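# Bridge three sticks over the blue disc using posts

## Task

Place all three sticks so that each one's long axis, the line joining its two ends, runs above the blue disc painted on the table. At the finish, no stick may be in contact with the table, and every post must still be at its original spot. Any number of the three arms may be used.

## Robot and tools

Setup. Three identical Kinova Gen3 arms, arm1, arm2 and arm3, each with seven joints, a Robotiq 2F-85 two-finger gripper and a wrist camera. The hand reaches roughly 1.0 m from the joint 1 axis. Two room cameras, cam_high and cam_low, are fixed and belong to no arm. Wrist cameras are arm1_cam_wrist, arm2_cam_wrist, arm3_cam_wrist.

Frame. Everything uses one scene frame: origin on the floor, +z up, metres. Each base_link (foot) points along its own +x. Feet: arm1 at x=+0.621 y=-0.002 z=+0.820 quat_wxyz=(+0.011, -0.002, +0.008, -1.000), so it faces roughly toward -x; arm2 at x=-0.311 y=+0.536 z=+0.798 quat_wxyz=(+0.874, -0.003, +0.004, -0.486); arm3 at x=-0.310 y=-0.537 z=+0.787 quat_wxyz=(+0.872, +0.006, -0.002, +0.490). The surfaces under the arms are at z=+0.720. The hand point sits between the finger pads, about 2 cm back from the fingertips when shut or half open, about 0.5 cm when fully open; hand z runs along the fingers, hand y is the direction the fingers open and close.

move. Arguments are arm1, arm2, arm3 (each optional) and cameras. Each arm entry holds one object, joints, mapping joint names to absolute targets (not offsets): joint1_rad to joint7_rad in radians, and gripper_m in metres, the fingertip gap, 0 to 0.085 (tolerance ±0.003). Joint ranges and done-tolerance ±0.01: joint1_rad, joint3_rad, joint5_rad, joint7_rad -69.115 to 69.115; joint2_rad -2.249 to 2.249; joint4_rad -2.579 to 2.579; joint6_rad -2.099 to 2.099. Meaning: joint1 swings the whole arm about its foot's vertical axis, positive clockwise from above, zero pointing along foot +x. joint2 is the shoulder, zero upright, positive leans forward. joint3 spins the upper arm along its length. joint4 is the elbow, zero straight, positive (with joint3 at 0) bends the same way positive joint2 leans. joint5 spins the forearm. joint6 is the wrist, zero straight, positive (with joint5 at 0) bends like positive joint4. joint7 rolls the hand, positive counter-clockwise viewed from behind the hand. Any joint or arm omitted keeps its previous target and may still be pushing toward it. Unknown keys make the call invalid; out-of-range values get it refused. A move with no arm entries just reports state and images.

Motion behaviour. Joints named in one action on one arm start and finish together, and the hand may sweep a wide path in between. Per-joint speed caps: 1.39 rad/s (joints 1-4), 1.22 rad/s (joints 5-7); acceleration caps 1 and 10 rad/s per second respectively. All arms start together but may finish at different times and do not wait for each other. After big moves an arm can still be short of target when results arrive. Reversing a motion makes the joints stop together first.

cameras. A list from arm1_cam_wrist, arm2_cam_wrist, arm3_cam_wrist, cam_high, cam_low, all; omitted, null or ["all"] gives all, [] gives none. Images may lag the state slightly; the pictures line gives their order.

wait: seconds from 0 to 10, plus cameras as above; commands nothing and returns the same report as an empty move.

zoom_image: camera (one of the five names) and region [x0, y0, x1, y1] in pixels of that camera's latest full image, origin top-left, at most 504 by 504. Only cameras in the newest images can be zoomed.

finished_scene: scene, the current scene's integer number. Irreversible; the goal must hold without the robots. After ending the first scene, make no further calls in that reply.

Results. Per arm: joint_positions, Joint velocities (rad/s, same order, no gripper; "within noise" means essentially still), joint torques (N m, positive toward larger joint values, with per-arm offset and noise), Flange force along hand x y z (biased, includes held weight and contacts anywhere on the arm; "no reading" near singularities or at start), joint_status, on_its_own. The move line lists each arm sent a motion with "done" or its worst status. Arms listed under "as last shown" were not commanded: status says "not commanded" and omitted lines are unchanged. Statuses: off_target (stopped away from target, may still push); time_out (target dropped, holds in place); not_followed / "joint command not followed" (a collision check blocked the joints; gripper still acts; the arm may keep trying until given new targets). A joint pressing on something can say done while short.

Cautions. The arms do not stop on contact; they keep pushing. Torque limits: 104.5 N m for joints 1-4, 51.3 N m for joints 5-7; exceeding one, or drifting over 5 degrees from plan, is a torque fault that halts that arm for 10 s and skips its remaining commands. Avoid hard contact between arms, including one gripper closing on another's fingers; the separation check may act late and ignores finger-to-finger and opening or closing fingers. Motors heat when holding loads, stretching out or pushing on unreachable targets; MOTOR HOT appears at 60 °C, and at 75 °C the arm sags in an OVER-TEMPERATURE FAULT for 30 to 60 s; resend targets showing limit_stop_at_motor_heat. Grip is strongest when fingers travel far before contact with gripper_m well below object width; no force setting. Don't drop or release moving items, slam, knock things out of the work area, hit fixed objects or push hard, and avoid squeezing hard on items still resting on something. Loose objects may occasionally get nudged. The scene keeps running while you think, holding the last command.

Calibration. Cameras use OpenCV pinhole+radial models, 896x504 images, with listed K, D and T_world_to_cam. Room cameras (cam_high near [-0.613, -0.011, 2.182], cam_low near [-1.356, -0.024, 1.055]) may have shifted up to about 2.3 degrees and 9 mm; near image centre errors stay within a few mm or 1 pixel. Wrist camera poses come from joint readings and can be off more.

Each tool is called after "Emit:" in YAML: its name, and indented under it one key for each argument.

## Session

Emit:
move:

Scene clock: 0.00 s.
Joint torques (N m): no reading
Motor temperatures (°C): arm1=[33 31 27 36 43 41 45] | arm2=[30 31 30 29 37 40 43] | arm3=[35 28 31 32 40 43 40]
Flange force (N): no reading
Joint velocities: within noise
arm1.joint_positions: joint1_rad=-0.756 joint2_rad=-0.581 joint3_rad=-0.012 joint4_rad=+1.592 joint5_rad=-0.106 joint6_rad=+1.871 joint7_rad=+0.978 gripper_m=+0.085
arm1.joint_status: not commanded
arm1.hand: x=+0.5489 y=-0.0968 z=+1.3226 quat_wxyz=(-0.108, -0.984, -0.119, +0.073) (m; scene frame)
arm2.joint_positions: joint1_rad=+0.211 joint2_rad=-0.218 joint3_rad=-0.148 joint4_rad=+1.458 joint5_rad=-0.073 joint6_rad=+2.051 joint7_rad=+1.008 gripper_m=+0.085
arm2.joint_status: not commanded
arm2.hand: x=-0.2294 y=+0.3977 z=+1.2866 quat_wxyz=(+0.072, -0.722, -0.688, -0.033) (m; scene frame)
arm3.joint_positions: joint1_rad=+0.048 joint2_rad=-0.229 joint3_rad=-0.154 joint4_rad=+1.330 joint5_rad=-0.130 joint6_rad=+1.935 joint7_rad=+1.735 gripper_m=+0.085
arm3.joint_status: not commanded
arm3.hand: x=-0.2355 y=-0.3395 z=+1.3166 quat_wxyz=(-0.028, +0.622, -0.780, -0.066) (m; scene frame)
pictures: arm1_cam_wrist, arm2_cam_wrist, arm3_cam_wrist, cam_high, cam_low

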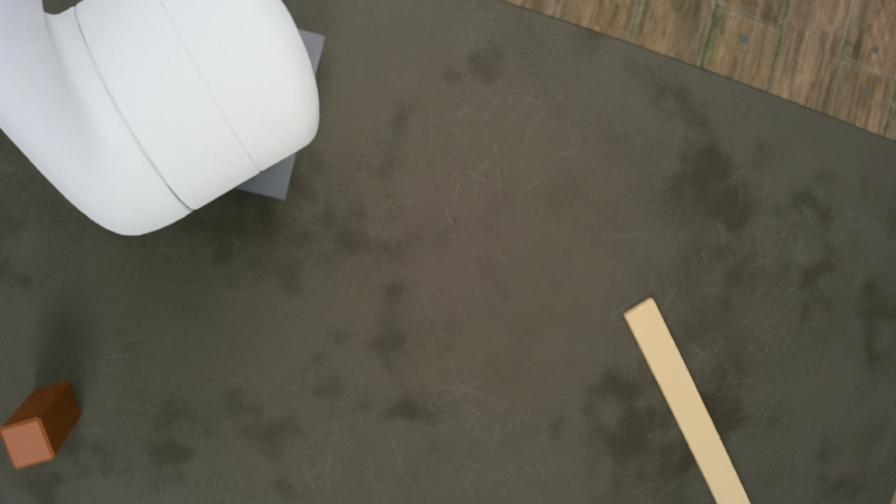

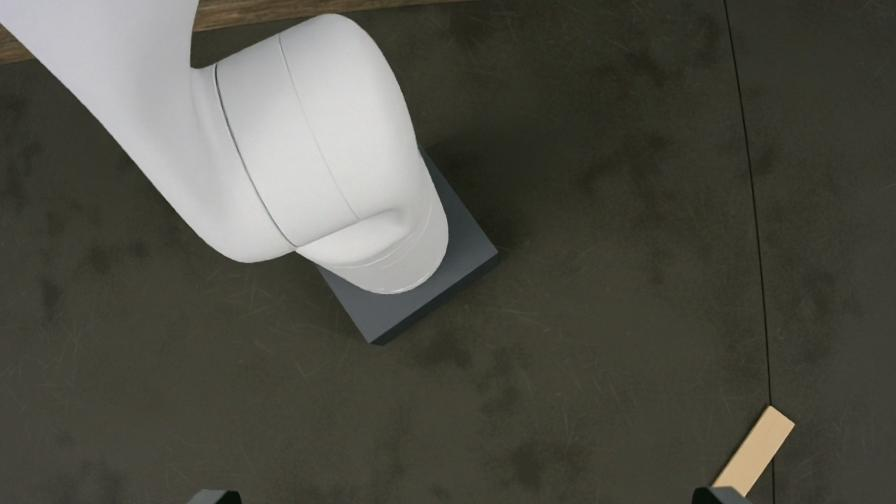

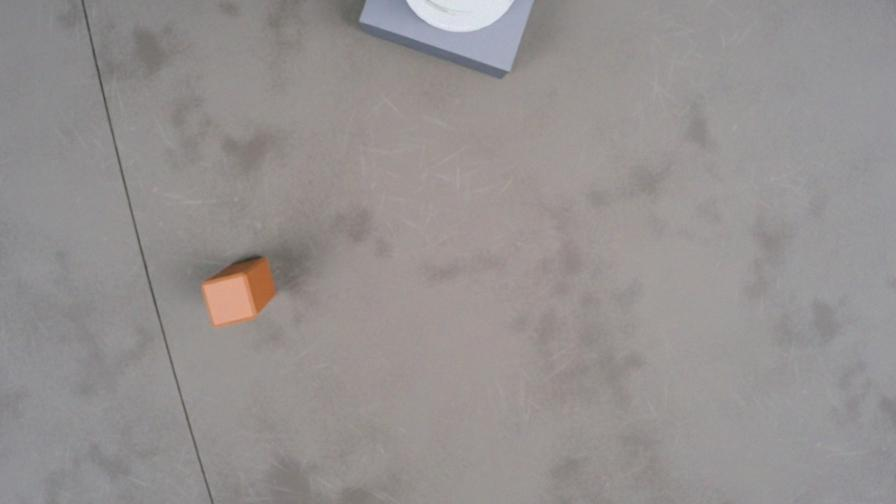

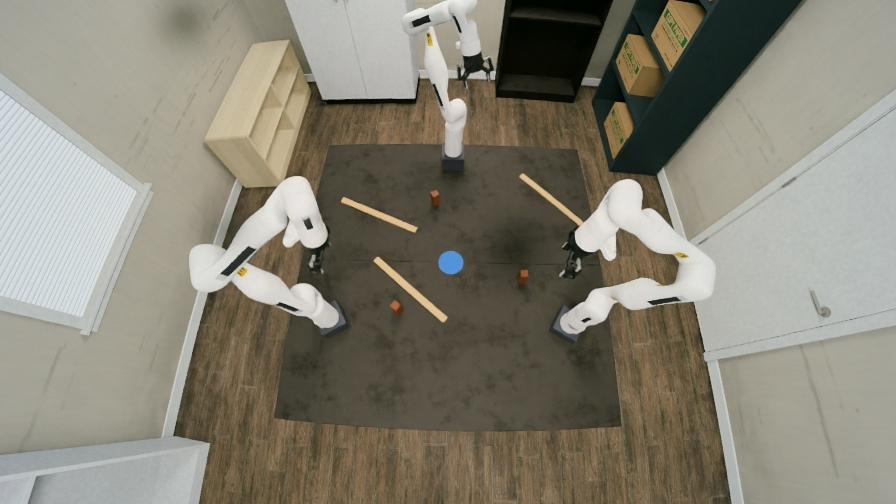

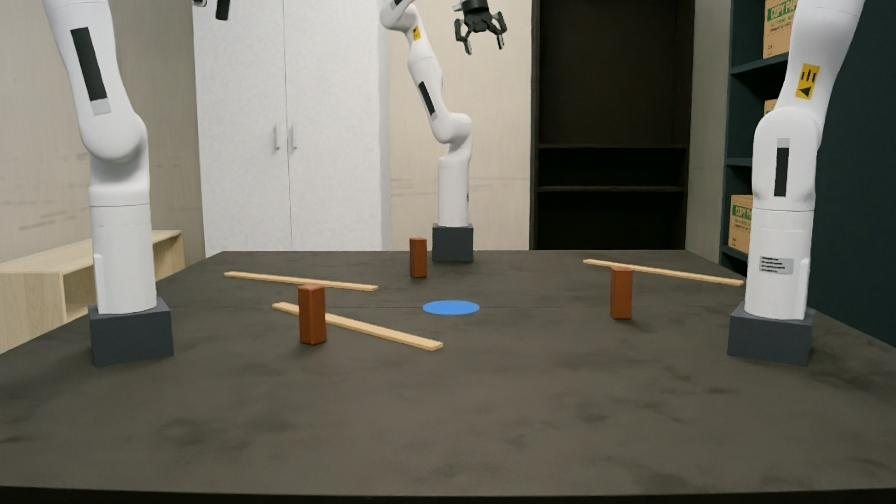

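Emit:
zoom_image:
  camera: "cam_high"
  region: [320, 160, 600, 340]

Emit:
zoom_image:
  camera: "cam_high"
  region: [320, 160, 460, 250]

Emit:
zoom_image:
  camera: "cam_high"
  region: [360, 245, 500, 335]

Emit:
zoom_image:
  camera: "cam_high"
  region: [480, 165, 620, 295]

Emit:
zoom_image:
  camera: "cam_low"
  region: [200, 220, 480, 360]

Emit:
zoom_image:
  camera: "cam_low"
  region: [480, 220, 760, 360]

Scaled by 1.800 from the camera's 896x504 image, which has a finer 1280x720 frame.

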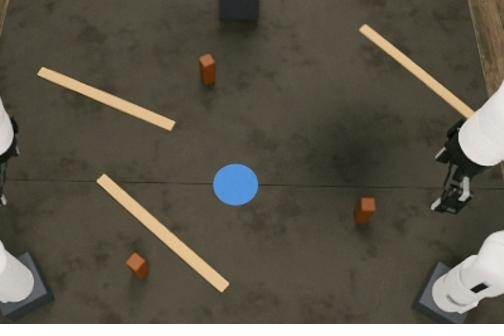

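Scaled by 3.600 from the camera's 896x504 image, which has a finer 1280x720 frame.

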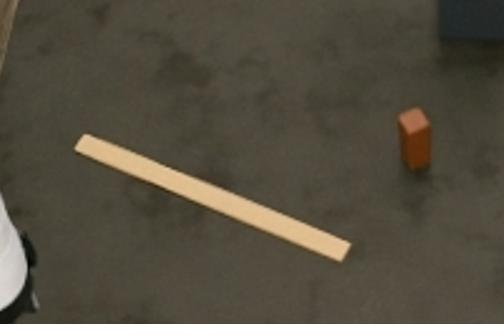

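Scaled by 3.600 from the camera's 896x504 image, which has a finer 1280x720 frame.

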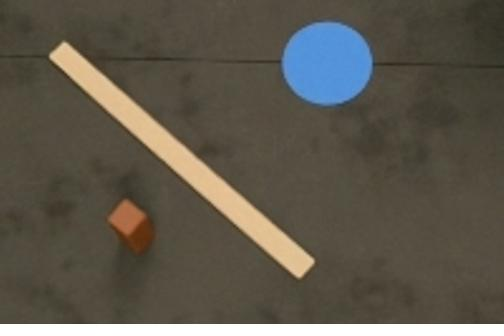

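Scaled by 3.600 from the camera's 896x504 image, which has a finer 1280x720 frame.

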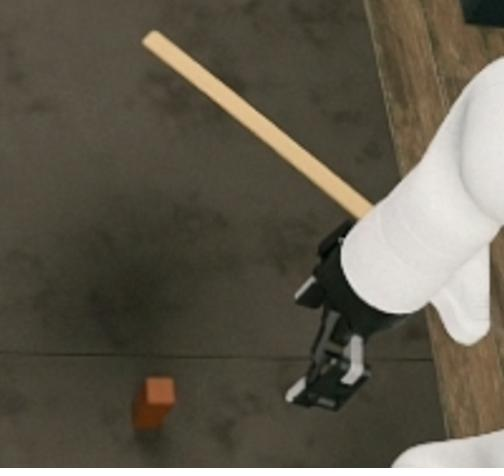

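Scaled by 1.800 from the camera's 896x504 image, which has a finer 1280x720 frame.

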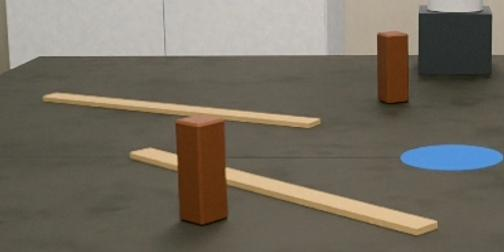

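Scaled by 1.800 from the camera's 896x504 image, which has a finer 1280x720 frame.

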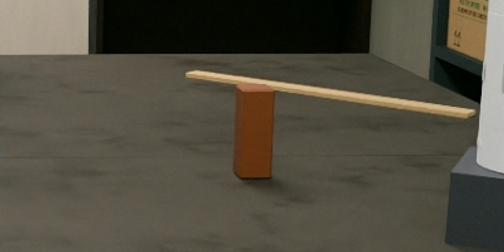

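Emit:
move:
  arm1: {"joints":{"joint1_rad":0.975,"joint2_rad":0.798,"joint3_rad":0,"joint4_rad":1.331,"joint5_rad":0,"joint6_rad":1.012,"joint7_rad":0.545}}
  arm2: {"joints":{"joint1_rad":0.254,"joint2_rad":0.491,"joint3_rad":0,"joint4_rad":1.864,"joint5_rad":0,"joint6_rad":0.787,"joint7_rad":0.564}}
  arm3: {"joints":{"joint1_rad":1.122,"joint2_rad":0.919,"joint3_rad":0,"joint4_rad":0.96,"joint5_rad":0,"joint6_rad":1.263,"joint7_rad":2.454}}

Scene clock: 316.83 s.
Joint torques (N m): arm1=[-0.13 -21.15 1.01 -7.56 0.11 0.26 -0.18] | arm2=[-0.1 -17.38 0.41 -6.85 -0.22 -0.22 -0.26] | arm3=[0.4 -24.5 1.9 -10.21 0.41 -0.13 0.12]
Motor temperatures (°C): arm1=[31 31 27 35 42 40 45] | arm2=[29 28 28 29 36 38 43] | arm3=[33 28 30 32 38 42 40]
Flange force (N): arm1=[0.2 -1.9 -0.8] | arm2=[-1.6 0.4 2.6] | arm3=[4.9 8.6 2.0]
move: arm1 done; arm2 done; arm3 done
Joint velocities: within noise
arm1.joint_positions: joint1_rad=+0.975 joint2_rad=+0.798 joint3_rad=+0.000 joint4_rad=+1.331 joint5_rad=+0.000 joint6_rad=+1.012 joint7_rad=+0.545 gripper_m=+0.085
arm1.joint_status: all done
arm1.hand: x=+0.3135 y=+0.4742 z=+0.9301 quat_wxyz=(+0.002, -0.549, +0.836, +0.009) (m; scene frame)
arm2.joint_positions: joint1_rad=+0.254 joint2_rad=+0.491 joint3_rad=+0.000 joint4_rad=+1.864 joint5_rad=+0.000 joint6_rad=+0.787 joint7_rad=+0.564 gripper_m=+0.085
arm2.joint_status: all done
arm2.hand: x=-0.2083 y=+0.1273 z=+0.9192 quat_wxyz=(+0.002, -0.908, -0.419, +0.005) (m; scene frame)
arm3.joint_positions: joint1_rad=+1.122 joint2_rad=+0.919 joint3_rad=+0.000 joint4_rad=+0.960 joint5_rad=+0.000 joint6_rad=+1.263 joint7_rad=+2.454 gripper_m=+0.085
arm3.joint_status: all done
arm3.hand: x=+0.3192 y=-0.6249 z=+0.9174 quat_wxyz=(-0.001, +0.383, -0.924, -0.006) (m; scene frame)
pictures: arm1_cam_wrist, arm2_cam_wrist, arm3_cam_wrist, cam_high, cam_low
camera_calibration:
arm1_cam_wrist: T_world_to_cam=[[-0.923859, 0.382731, 0.000644119, 0.110583], [0.382727, 0.923855, -0.00349371, -0.49739], [-0.00193223, -0.00298118, -0.999994, 1.08018], [0, 0, 0, 1]] pos_world=[0.294615, 0.420412, 1.07836]
arm2_cam_wrist: T_world_to_cam=[[0.762604, -0.64588, -0.0357094, 0.277902], [-0.64557, -0.763408, 0.0211579, 0.00187014], [-0.0409263, 0.00691781, -0.999138, 1.05608], [0, 0, 0, 1]] pos_world=[-0.1675, 0.173613, 1.06505]
arm3_cam_wrist: T_world_to_cam=[[-0.7087, 0.705499, -0.00378226, 0.676211], [0.705503, 0.708706, 0.000428194, 0.27402], [0.0029826, -0.00236494, -0.999993, 1.06548], [0, 0, 0, 1]] pos_world=[0.282731, -0.668747, 1.06792]

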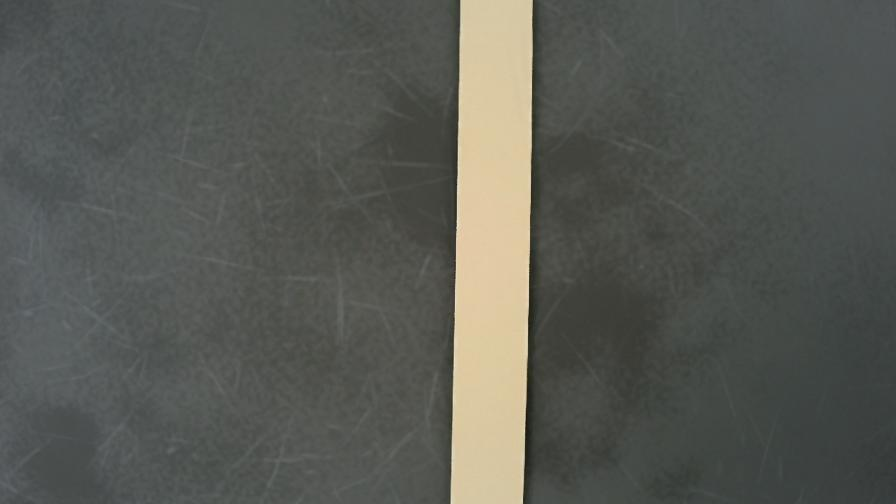

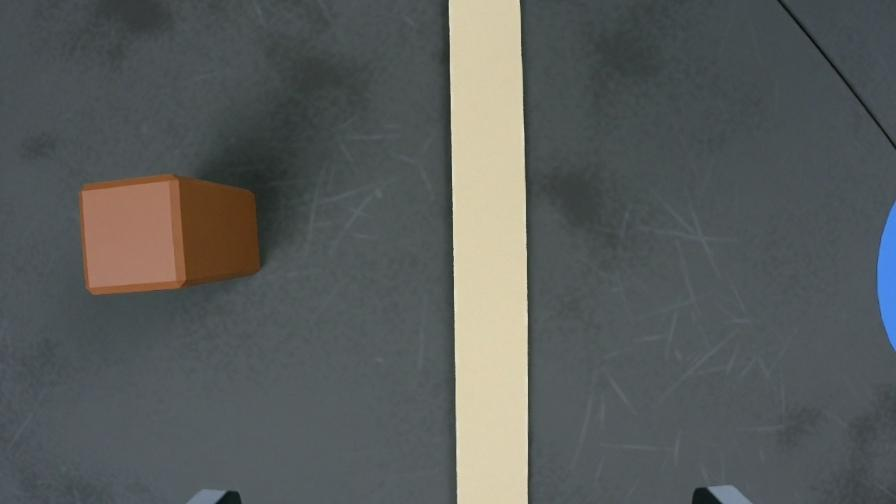

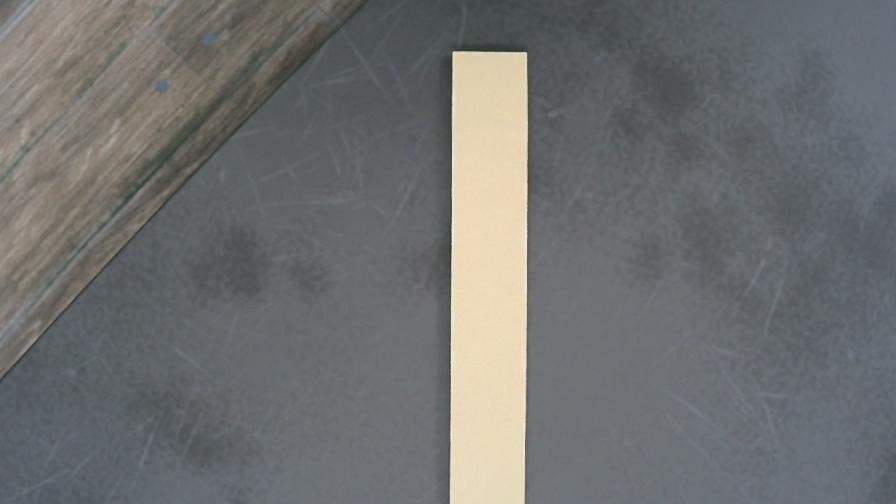

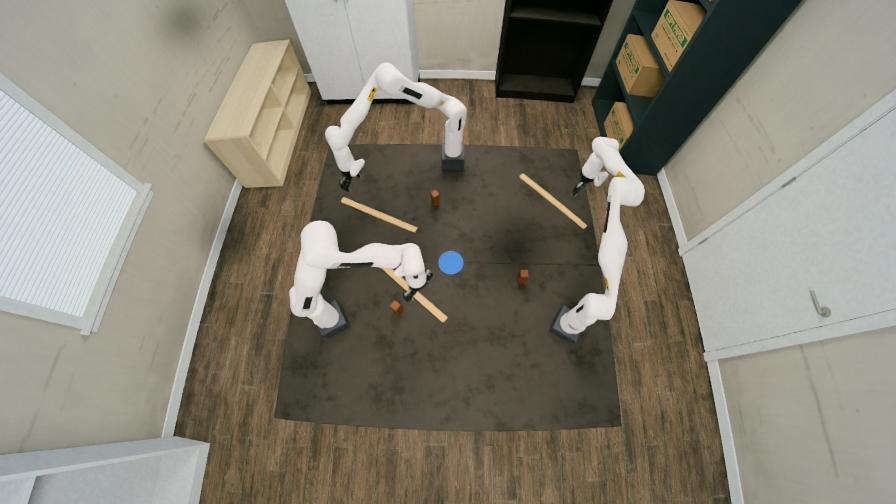

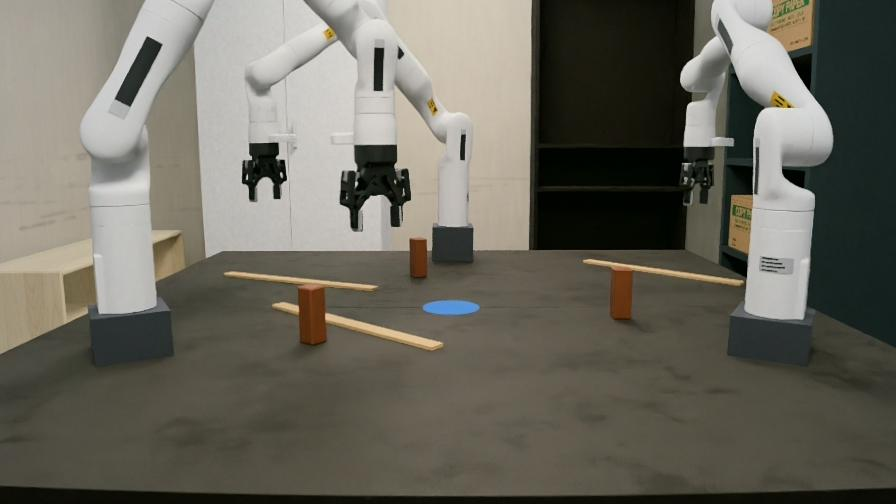

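Emit:
move:
  arm1: {"joints":{"joint1_rad":0.9313,"joint2_rad":1.1104,"joint4_rad":1.3578,"joint6_rad":0.6904,"joint7_rad":0.483,"gripper_m":0.055}}
  arm2: {"joints":{"joint1_rad":0.2068,"joint2_rad":0.8612,"joint4_rad":1.9763,"joint6_rad":0.3041,"joint7_rad":0.533,"gripper_m":0.055}}
  arm3: {"joints":{"joint1_rad":1.095,"joint2_rad":1.1457,"joint4_rad":1.0594,"joint6_rad":0.9365,"joint7_rad":2.422,"gripper_m":0.055}}

Emit:
zoom_image:
  camera: "cam_low"
  region: [250, 200, 470, 360]

Scene clock: 458.70 s.
Joint torques (N m): arm1=[-0.07 -22.75 1.1 -5.57 0.11 0.32 -0.18] | arm2=[-0.04 -19.5 0.54 -3.1 -0.19 -0.22 -0.26] | arm3=[0.48 -25.42 2.01 -8.94 0.37 -0.13 0.12]
Motor temperatures (°C): arm1=[30 34 27 34 42 39 45] | arm2=[29 29 28 29 36 38 43] | arm3=[33 32 30 32 38 42 40]
Flange force (N): arm1=[0.1 -2.0 -1.5] | arm2=[-1.0 -0.3 3.2] | arm3=[5.0 8.3 -0.8]
move: arm1 done; arm2 done; arm3 done
Joint velocities: within noise
arm1.joint_positions: joint1_rad=+0.931 joint2_rad=+1.110 joint3_rad=+0.000 joint4_rad=+1.358 joint5_rad=+0.000 joint6_rad=+0.690 joint7_rad=+0.483 gripper_m=+0.055
arm1.joint_status: all done
arm1.hand: x=+0.2923 y=+0.4631 z=+0.7440 quat_wxyz=(+0.003, -0.541, +0.841, +0.000) (m; scene frame)
arm2.joint_positions: joint1_rad=+0.207 joint2_rad=+0.861 joint3_rad=+0.000 joint4_rad=+1.976 joint5_rad=+0.000 joint6_rad=+0.304 joint7_rad=+0.533 gripper_m=+0.055
arm2.joint_status: all done
arm2.hand: x=-0.1935 y=+0.1394 z=+0.7442 quat_wxyz=(+0.002, -0.904, -0.427, +0.005) (m; scene frame)
arm3.joint_positions: joint1_rad=+1.095 joint2_rad=+1.146 joint3_rad=+0.000 joint4_rad=+1.059 joint5_rad=+0.000 joint6_rad=+0.936 joint7_rad=+2.422 gripper_m=+0.055
arm3.joint_status: all done
arm3.hand: x=+0.3235 y=-0.6061 z=+0.7449 quat_wxyz=(-0.001, +0.381, -0.925, -0.006) (m; scene frame)
pictures: arm1_cam_wrist, arm2_cam_wrist, arm3_cam_wrist, cam_high, cam_low
camera_calibration:
arm1_cam_wrist: T_world_to_cam=[[-0.916609, 0.399517, -0.0146327, 0.0969046], [0.399693, 0.916568, -0.0121778, -0.474724], [0.00854659, -0.0170109, -0.999819, 0.897328], [0, 0, 0, 1]] pos_world=[0.270898, 0.411666, 0.892803]
arm2_cam_wrist: T_world_to_cam=[[0.772955, -0.633465, -0.0355183, 0.268345], [-0.633137, -0.773747, 0.0212677, 0.028187], [-0.0409545, 0.00604899, -0.999143, 0.881876], [0, 0, 0, 1]] pos_world=[-0.153456, 0.186463, 0.890051]
arm3_cam_wrist: T_world_to_cam=[[-0.705198, 0.709, -0.00397839, 0.666368], [0.709004, 0.705205, 0.000575447, 0.254344], [0.00321357, -0.00241489, -0.999992, 0.89292], [0, 0, 0, 1]] pos_world=[0.286721, -0.649663, 0.895417]

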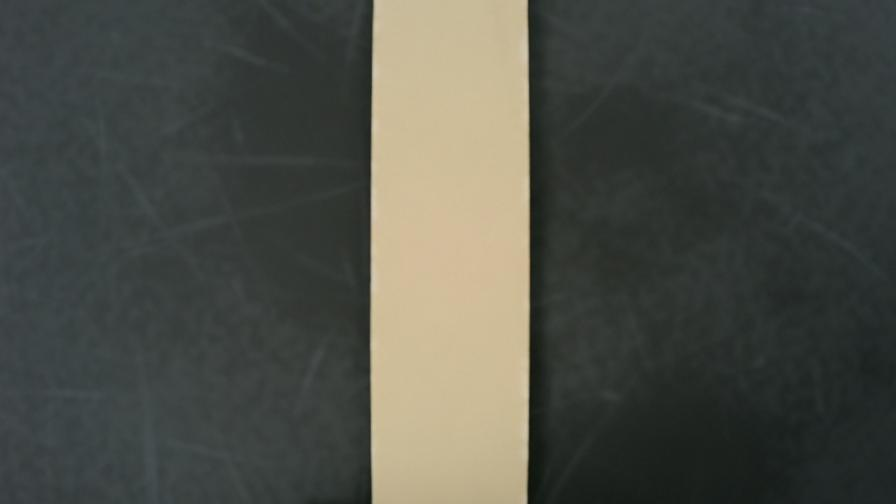

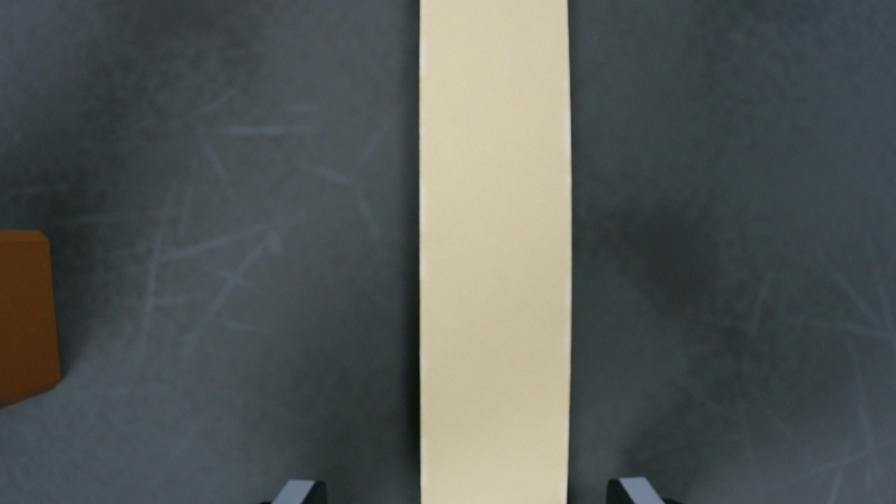

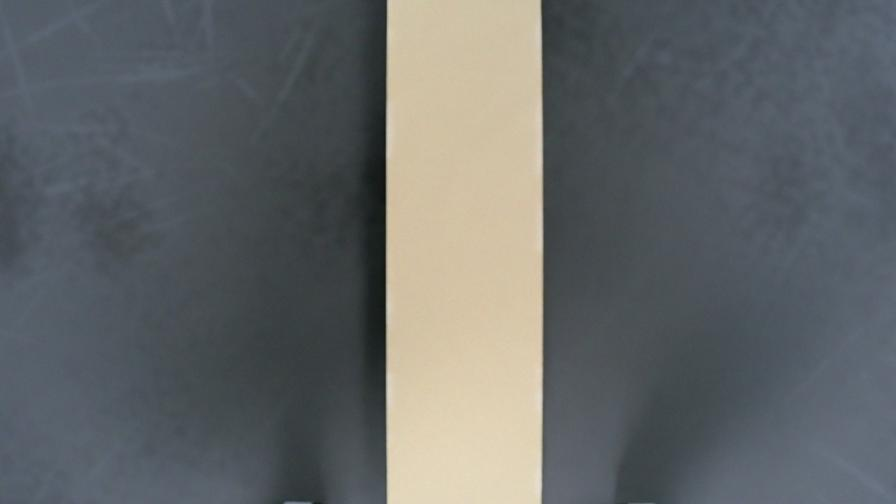

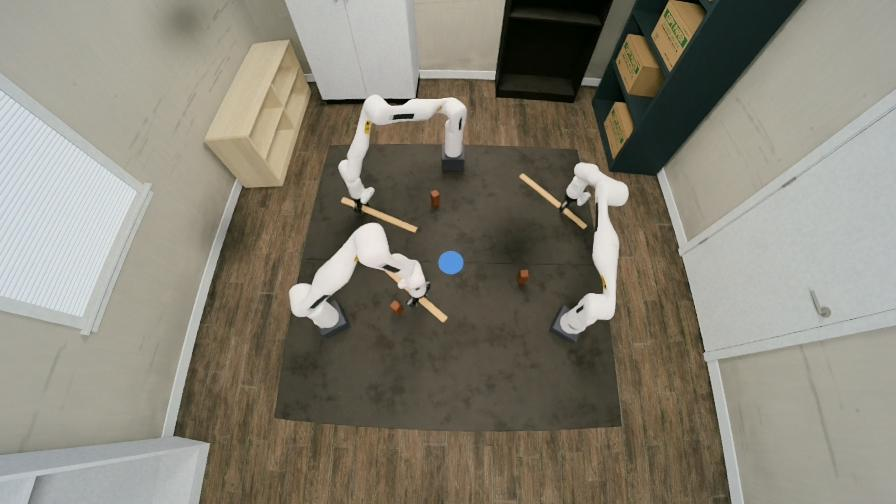

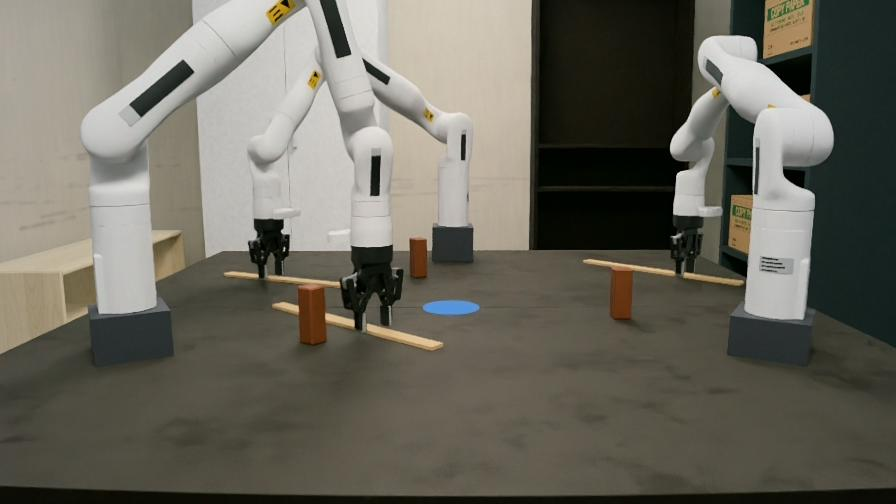

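Scaled by 2.291 from the camera's 896x504 image, which has a finer 1280x720 frame.

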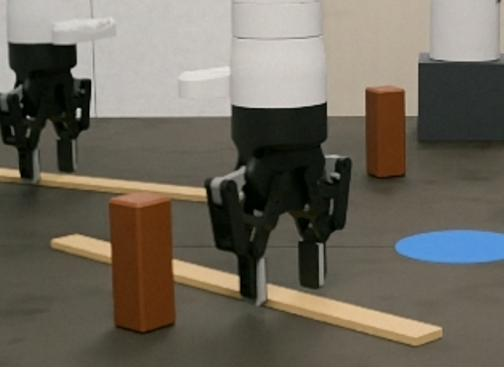

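Emit:
zoom_image:
  camera: "cam_low"
  region: [330, 270, 430, 350]

Emit:
zoom_image:
  camera: "cam_low"
  region: [640, 230, 740, 300]

Emit:
zoom_image:
  camera: "cam_low"
  region: [220, 230, 320, 300]

Scaled by 5.040 from the camera's 896x504 image, which has a finer 1280x720 frame.

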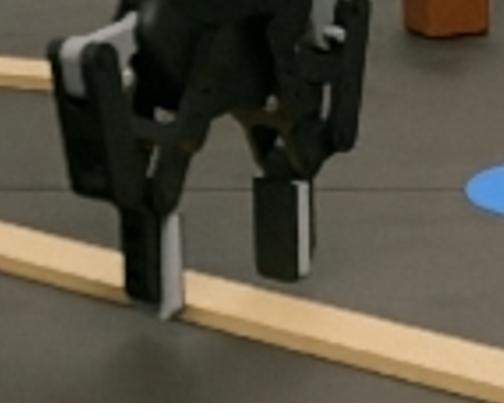

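Scaled by 5.040 from the camera's 896x504 image, which has a finer 1280x720 frame.

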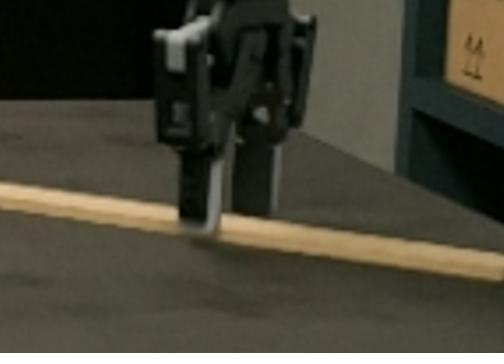

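Scaled by 5.040 from the camera's 896x504 image, which has a finer 1280x720 frame.

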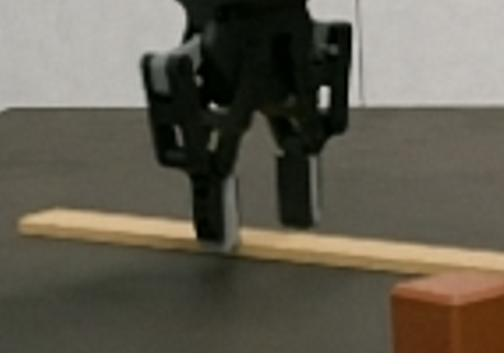

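Emit:
move:
  arm2: {"joints":{"joint1_rad":0.1995,"joint2_rad":0.8661,"joint4_rad":1.962,"joint6_rad":0.3135,"joint7_rad":0.5257}}
  arm3: {"joints":{"joint2_rad":1.1499,"joint6_rad":0.9323}}
  cameras: ["arm2_cam_wrist"]

Emit:
move:
  arm1: {"joints":{"gripper_m":0.01}}
  arm2: {"joints":{"gripper_m":0.01}}
  arm3: {"joints":{"gripper_m":0.01}}

Emit:
zoom_image:
  camera: "cam_low"
  region: [330, 270, 430, 350]

Scene clock: 514.10 s.
Joint torques (N m): arm1=[-0.08 -22.71 1.11 -5.58 0.11 0.33 -0.18] | arm2=[-0.03 -19.59 0.53 -3.2 -0.17 -0.24 -0.25] | arm3=[0.43 -25.51 1.98 -8.89 0.41 -0.13 0.14]
Motor temperatures (°C): arm1=[30 35 27 34 42 39 45] | arm2=[29 29 28 29 36 38 43] | arm3=[33 33 30 32 37 42 40]
Flange force (N): arm1=[0.2 -2.1 -1.5] | arm2=[-0.9 -0.3 3.0] | arm3=[4.8 8.1 -0.7]
move: arm2 done; arm3 done
Joint velocities: within noise
arm1: as last shown
arm2.joint_positions: joint1_rad=+0.200 joint2_rad=+0.866 joint3_rad=+0.000 joint4_rad=+1.962 joint5_rad=+0.000 joint6_rad=+0.313 joint7_rad=+0.526 gripper_m=+0.055
arm2.joint_status: all done
arm2.hand: x=-0.1891 y=+0.1364 z=+0.7435 quat_wxyz=(+0.002, -0.904, -0.427, +0.005) (m; scene frame)
arm3.joint_positions: joint1_rad=+1.095 joint2_rad=+1.150 joint3_rad=+0.000 joint4_rad=+1.059 joint5_rad=+0.000 joint6_rad=+0.932 joint7_rad=+2.422 gripper_m=+0.055
arm3.joint_status: all done
arm3.hand: x=+0.3234 y=-0.6061 z=+0.7422 quat_wxyz=(-0.001, +0.381, -0.925, -0.006) (m; scene frame)
pictures: arm2_cam_wrist
camera_calibration:
arm2_cam_wrist: T_world_to_cam=[[0.772955, -0.633465, -0.0355183, 0.263096], [-0.633137, -0.773747, 0.0212677, 0.0286031], [-0.0409545, 0.00604899, -0.999143, 0.88137], [0, 0, 0, 1]] pos_world=[-0.149156, 0.183463, 0.889351]

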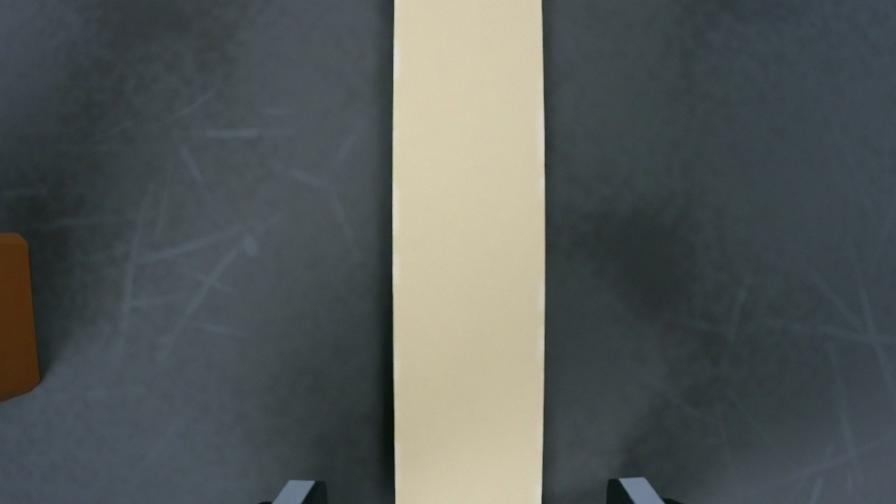

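Scene clock: 514.93 s.
Joint torques (N m): arm1=[-0.16 -18.05 0.94 -3.45 0.12 0.66 -0.11] | arm2=[-0.1 -14.22 0.39 -3.55 -0.11 -1.18 -0.25] | arm3=[0.07 -15.15 1.42 -5.5 0.26 -0.7 0.14]
Motor temperatures (°C): arm1=[30 35 27 34 42 39 45] | arm2=[29 29 28 29 36 38 43] | arm3=[33 33 30 32 37 42 40]
Flange force (N): arm1=[-0.5 -1.0 -9.0] | arm2=[0.6 -2.9 -12.3] | arm3=[6.5 9.3 -17.9]
move: arm1 off_target; arm2 off_target; arm3 off_target
Joint velocities: within noise
arm1.joint_positions: joint1_rad=+0.931 joint2_rad=+1.110 joint3_rad=+0.000 joint4_rad=+1.358 joint5_rad=+0.000 joint6_rad=+0.690 joint7_rad=+0.483 gripper_m=+0.025
arm1.joint_status: gripper_m off_target (ended at +0.025, target +0.010)
arm1.hand: x=+0.2923 y=+0.4631 z=+0.7440 quat_wxyz=(+0.003, -0.541, +0.841, +0.000) (m; scene frame)
arm2.joint_positions: joint1_rad=+0.200 joint2_rad=+0.866 joint3_rad=+0.000 joint4_rad=+1.962 joint5_rad=+0.000 joint6_rad=+0.314 joint7_rad=+0.526 gripper_m=+0.024
arm2.joint_status: gripper_m off_target (ended at +0.024, target +0.010)
arm2.hand: x=-0.1891 y=+0.1364 z=+0.7435 quat_wxyz=(+0.002, -0.904, -0.427, +0.005) (m; scene frame)
arm3.joint_positions: joint1_rad=+1.095 joint2_rad=+1.150 joint3_rad=+0.000 joint4_rad=+1.059 joint5_rad=+0.000 joint6_rad=+0.932 joint7_rad=+2.422 gripper_m=+0.025
arm3.joint_status: gripper_m off_target (ended at +0.025, target +0.010)
arm3.hand: x=+0.3235 y=-0.6061 z=+0.7423 quat_wxyz=(-0.001, +0.381, -0.925, -0.006) (m; scene frame)
pictures: arm1_cam_wrist, arm2_cam_wrist, arm3_cam_wrist, cam_high, cam_low
camera_calibration:
arm1_cam_wrist: T_world_to_cam=[[-0.916609, 0.399517, -0.0146327, 0.0969046], [0.399693, 0.916568, -0.0121778, -0.474724], [0.00854659, -0.0170109, -0.999819, 0.897328], [0, 0, 0, 1]] pos_world=[0.270898, 0.411666, 0.892803]
arm2_cam_wrist: T_world_to_cam=[[0.772955, -0.633465, -0.0355183, 0.263096], [-0.633137, -0.773747, 0.0212677, 0.0286031], [-0.0409545, 0.00604899, -0.999143, 0.88137], [0, 0, 0, 1]] pos_world=[-0.149156, 0.183463, 0.889351]
arm3_cam_wrist: T_world_to_cam=[[-0.705296, 0.708901, -0.00412025, 0.666448], [0.708905, 0.705304, 0.000573633, 0.254439], [0.00331268, -0.00251629, -0.999991, 0.890225], [0, 0, 0, 1]] pos_world=[0.286721, -0.649662, 0.892818]

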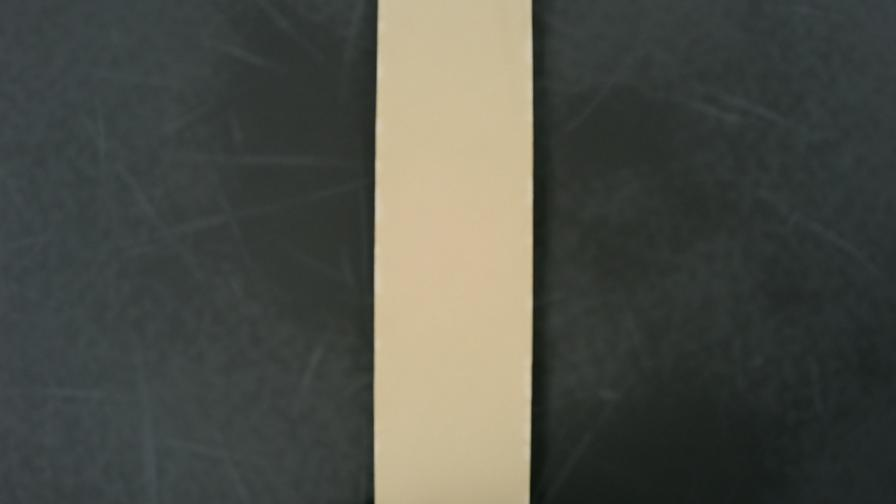

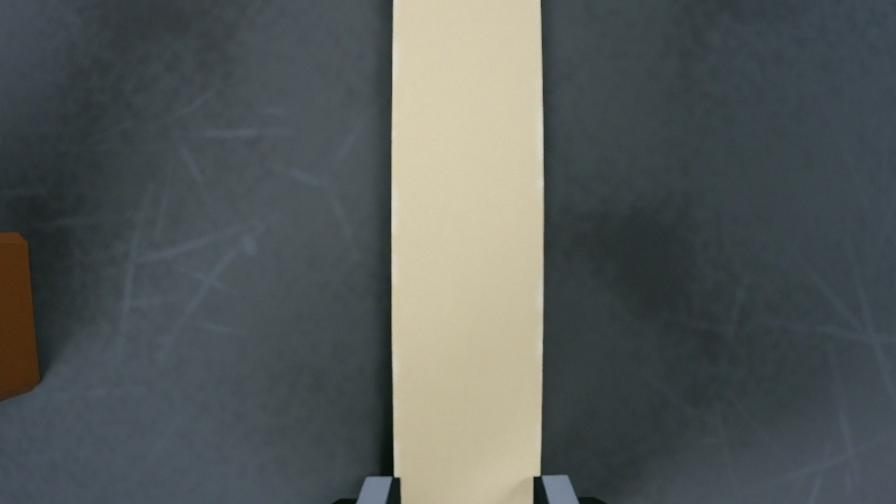

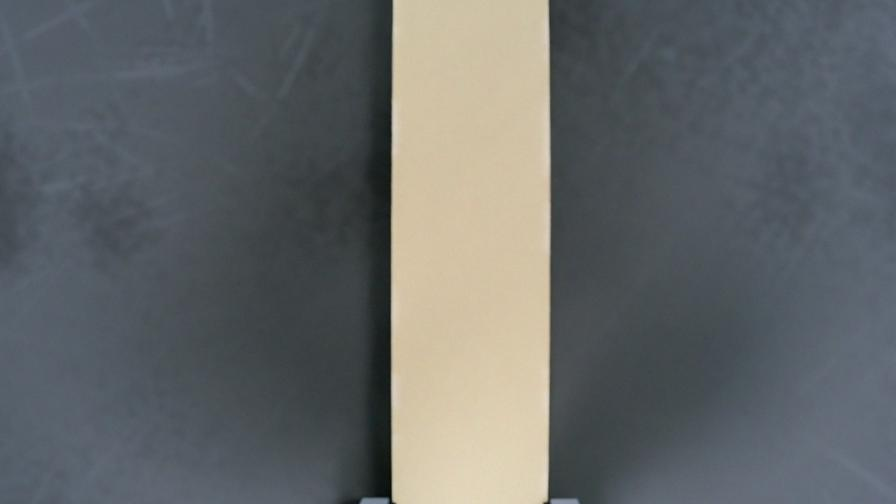

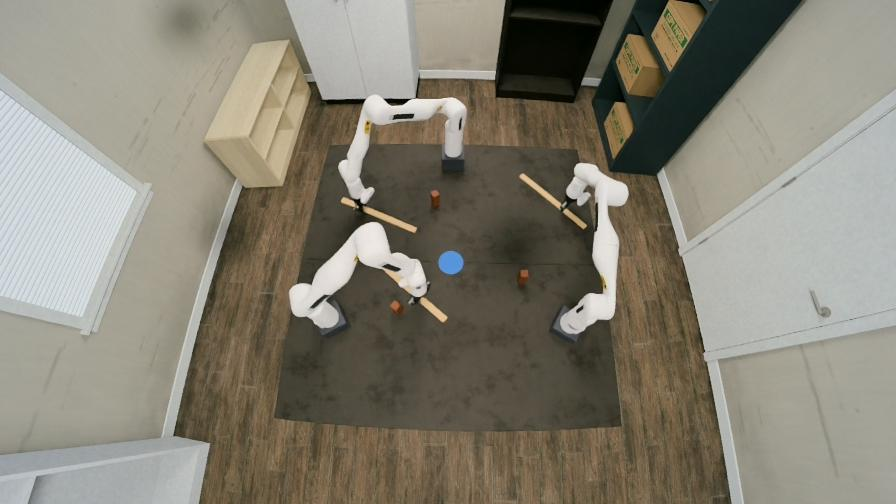

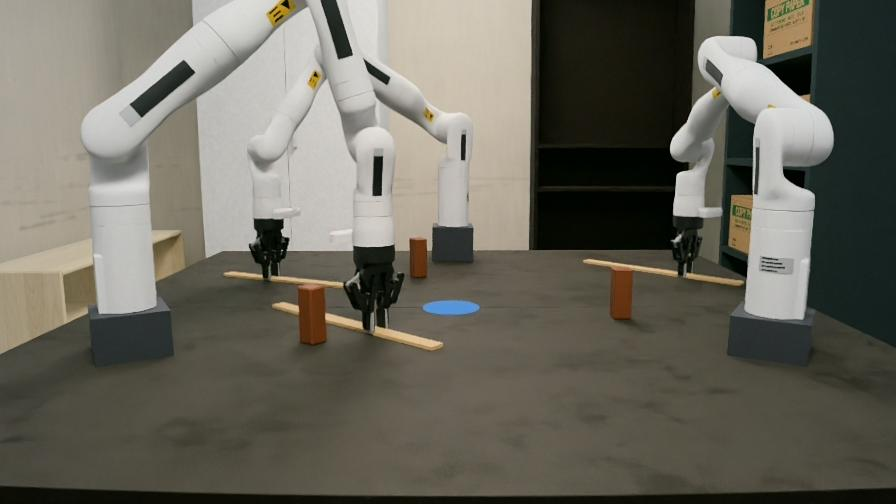

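Scaled by 5.040 from the camera's 896x504 image, which has a finer 1280x720 frame.

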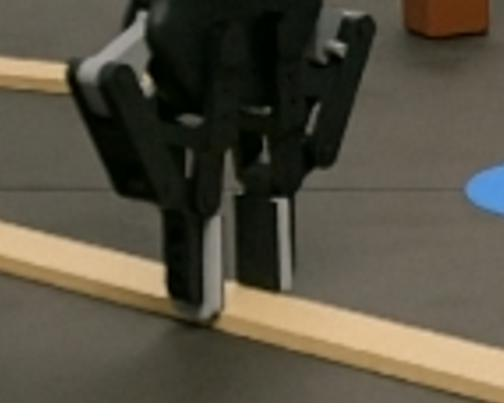

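Emit:
move:
  arm1: {"joints":{"joint2_rad":0.7309,"joint4_rad":1.2183,"joint6_rad":1.2094}}
  arm2: {"joints":{"joint2_rad":0.5011,"joint4_rad":1.8858,"joint6_rad":0.7547}}
  arm3: {"joints":{"joint2_rad":0.8761,"joint4_rad":0.7802,"joint6_rad":1.4853}}

Scene clock: 663.73 s.
Joint torques (N m): arm1=[-0.1 -21.14 0.97 -8.36 0.08 0.32 -0.19] | arm2=[-0.09 -17.59 0.4 -6.71 -0.21 -0.19 -0.27] | arm3=[0.45 -24.94 1.89 -10.83 0.35 -0.15 0.14]
Motor temperatures (°C): arm1=[30 34 26 34 42 39 44] | arm2=[29 29 27 28 36 38 43] | arm3=[33 31 30 31 37 42 40]
Flange force (N): arm1=[0.2 -2.0 0.1] | arm2=[-1.6 0.5 3.3] | arm3=[5.8 9.5 4.6]
move: arm1 done; arm2 done; arm3 done
Joint velocities: within noise
arm1.joint_positions: joint1_rad=+0.931 joint2_rad=+0.731 joint3_rad=+0.000 joint4_rad=+1.218 joint5_rad=+0.000 joint6_rad=+1.209 joint7_rad=+0.483 gripper_m=+0.025
arm1.joint_status: all done
arm1.hand: x=+0.2936 y=+0.4588 z=+0.9999 quat_wxyz=(+0.003, -0.541, +0.841, +0.000) (m; scene frame)
arm2.joint_positions: joint1_rad=+0.200 joint2_rad=+0.501 joint3_rad=+0.000 joint4_rad=+1.886 joint5_rad=+0.000 joint6_rad=+0.755 joint7_rad=+0.526 gripper_m=+0.024
arm2.joint_status: all done
arm2.hand: x=-0.1874 y=+0.1365 z=+0.9100 quat_wxyz=(+0.002, -0.904, -0.427, +0.005) (m; scene frame)
arm3.joint_positions: joint1_rad=+1.095 joint2_rad=+0.876 joint3_rad=+0.000 joint4_rad=+0.780 joint5_rad=+0.000 joint6_rad=+1.485 joint7_rad=+2.422 gripper_m=+0.025
arm3.joint_status: all done
arm3.hand: x=+0.3240 y=-0.6091 z=+1.0001 quat_wxyz=(-0.001, +0.381, -0.925, -0.006) (m; scene frame)
pictures: arm1_cam_wrist, arm2_cam_wrist, arm3_cam_wrist, cam_high, cam_low
camera_calibration:
arm1_cam_wrist: T_world_to_cam=[[-0.91661, 0.399515, -0.0146326, 0.103428], [0.399691, 0.916569, -0.0121779, -0.468238], [0.00854659, -0.0170109, -0.999819, 1.1531], [0, 0, 0, 1]] pos_world=[0.272098, 0.407466, 1.1487]
arm2_cam_wrist: T_world_to_cam=[[0.772959, -0.633466, -0.035441, 0.267601], [-0.63314, -0.773747, 0.0212044, 0.0263455], [-0.0408546, 0.00604901, -0.999147, 1.04782], [0, 0, 0, 1]] pos_world=[-0.147356, 0.183563, 1.05585]
arm3_cam_wrist: T_world_to_cam=[[-0.705199, 0.708999, -0.00390789, 0.669782], [0.709003, 0.705205, 0.000504533, 0.25604], [0.00311358, -0.00241491, -0.999992, 1.14814], [0, 0, 0, 1]] pos_world=[0.287221, -0.652663, 1.15062]

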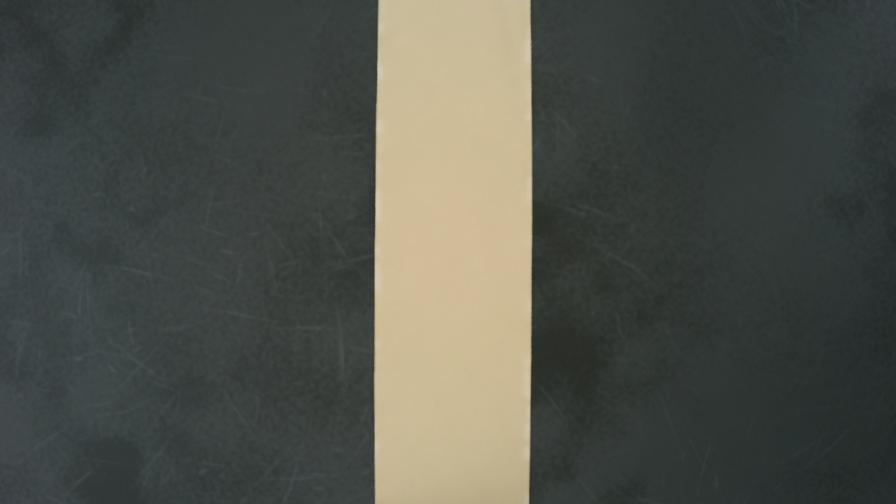

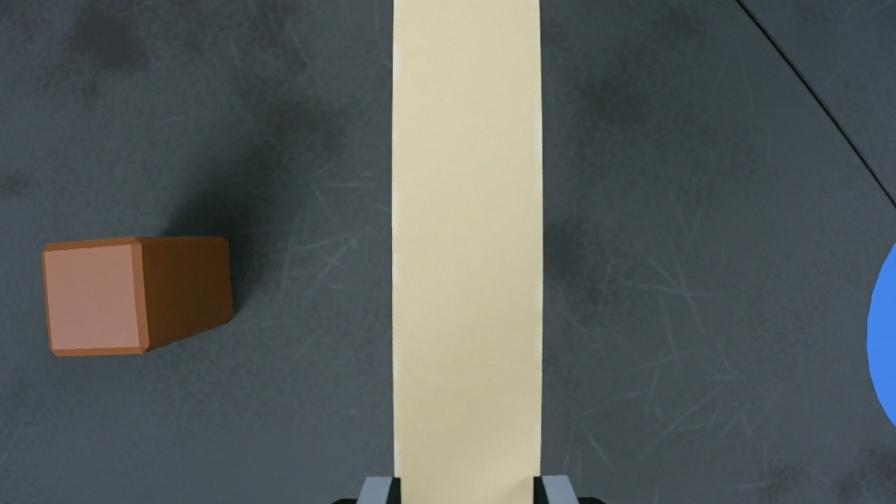

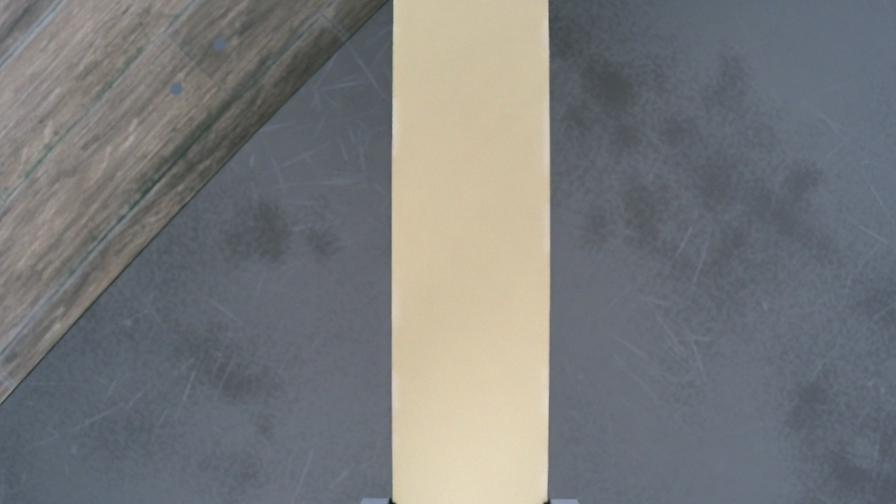

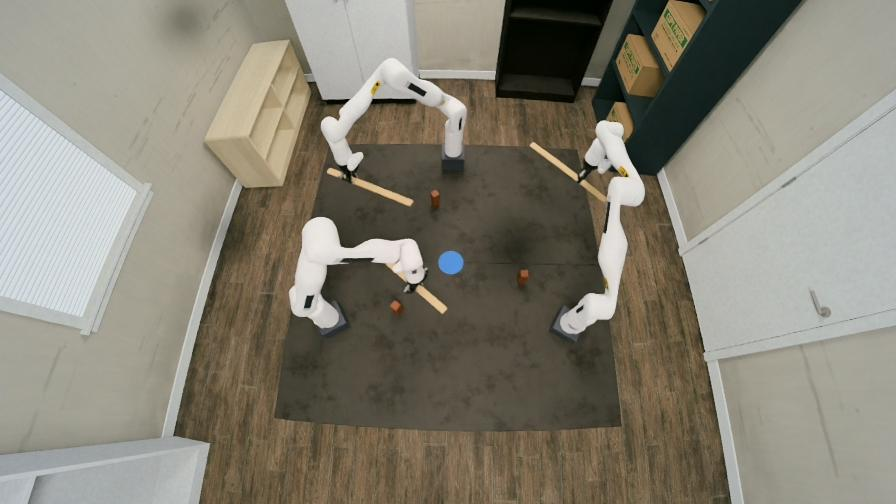

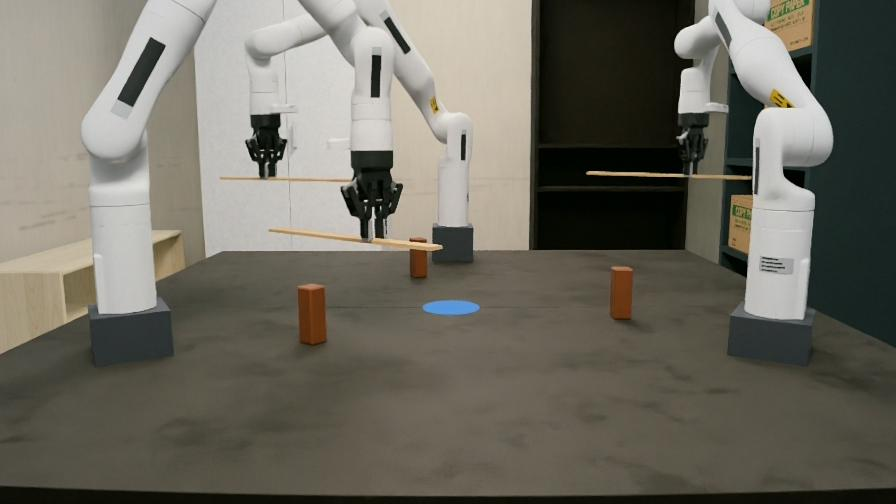

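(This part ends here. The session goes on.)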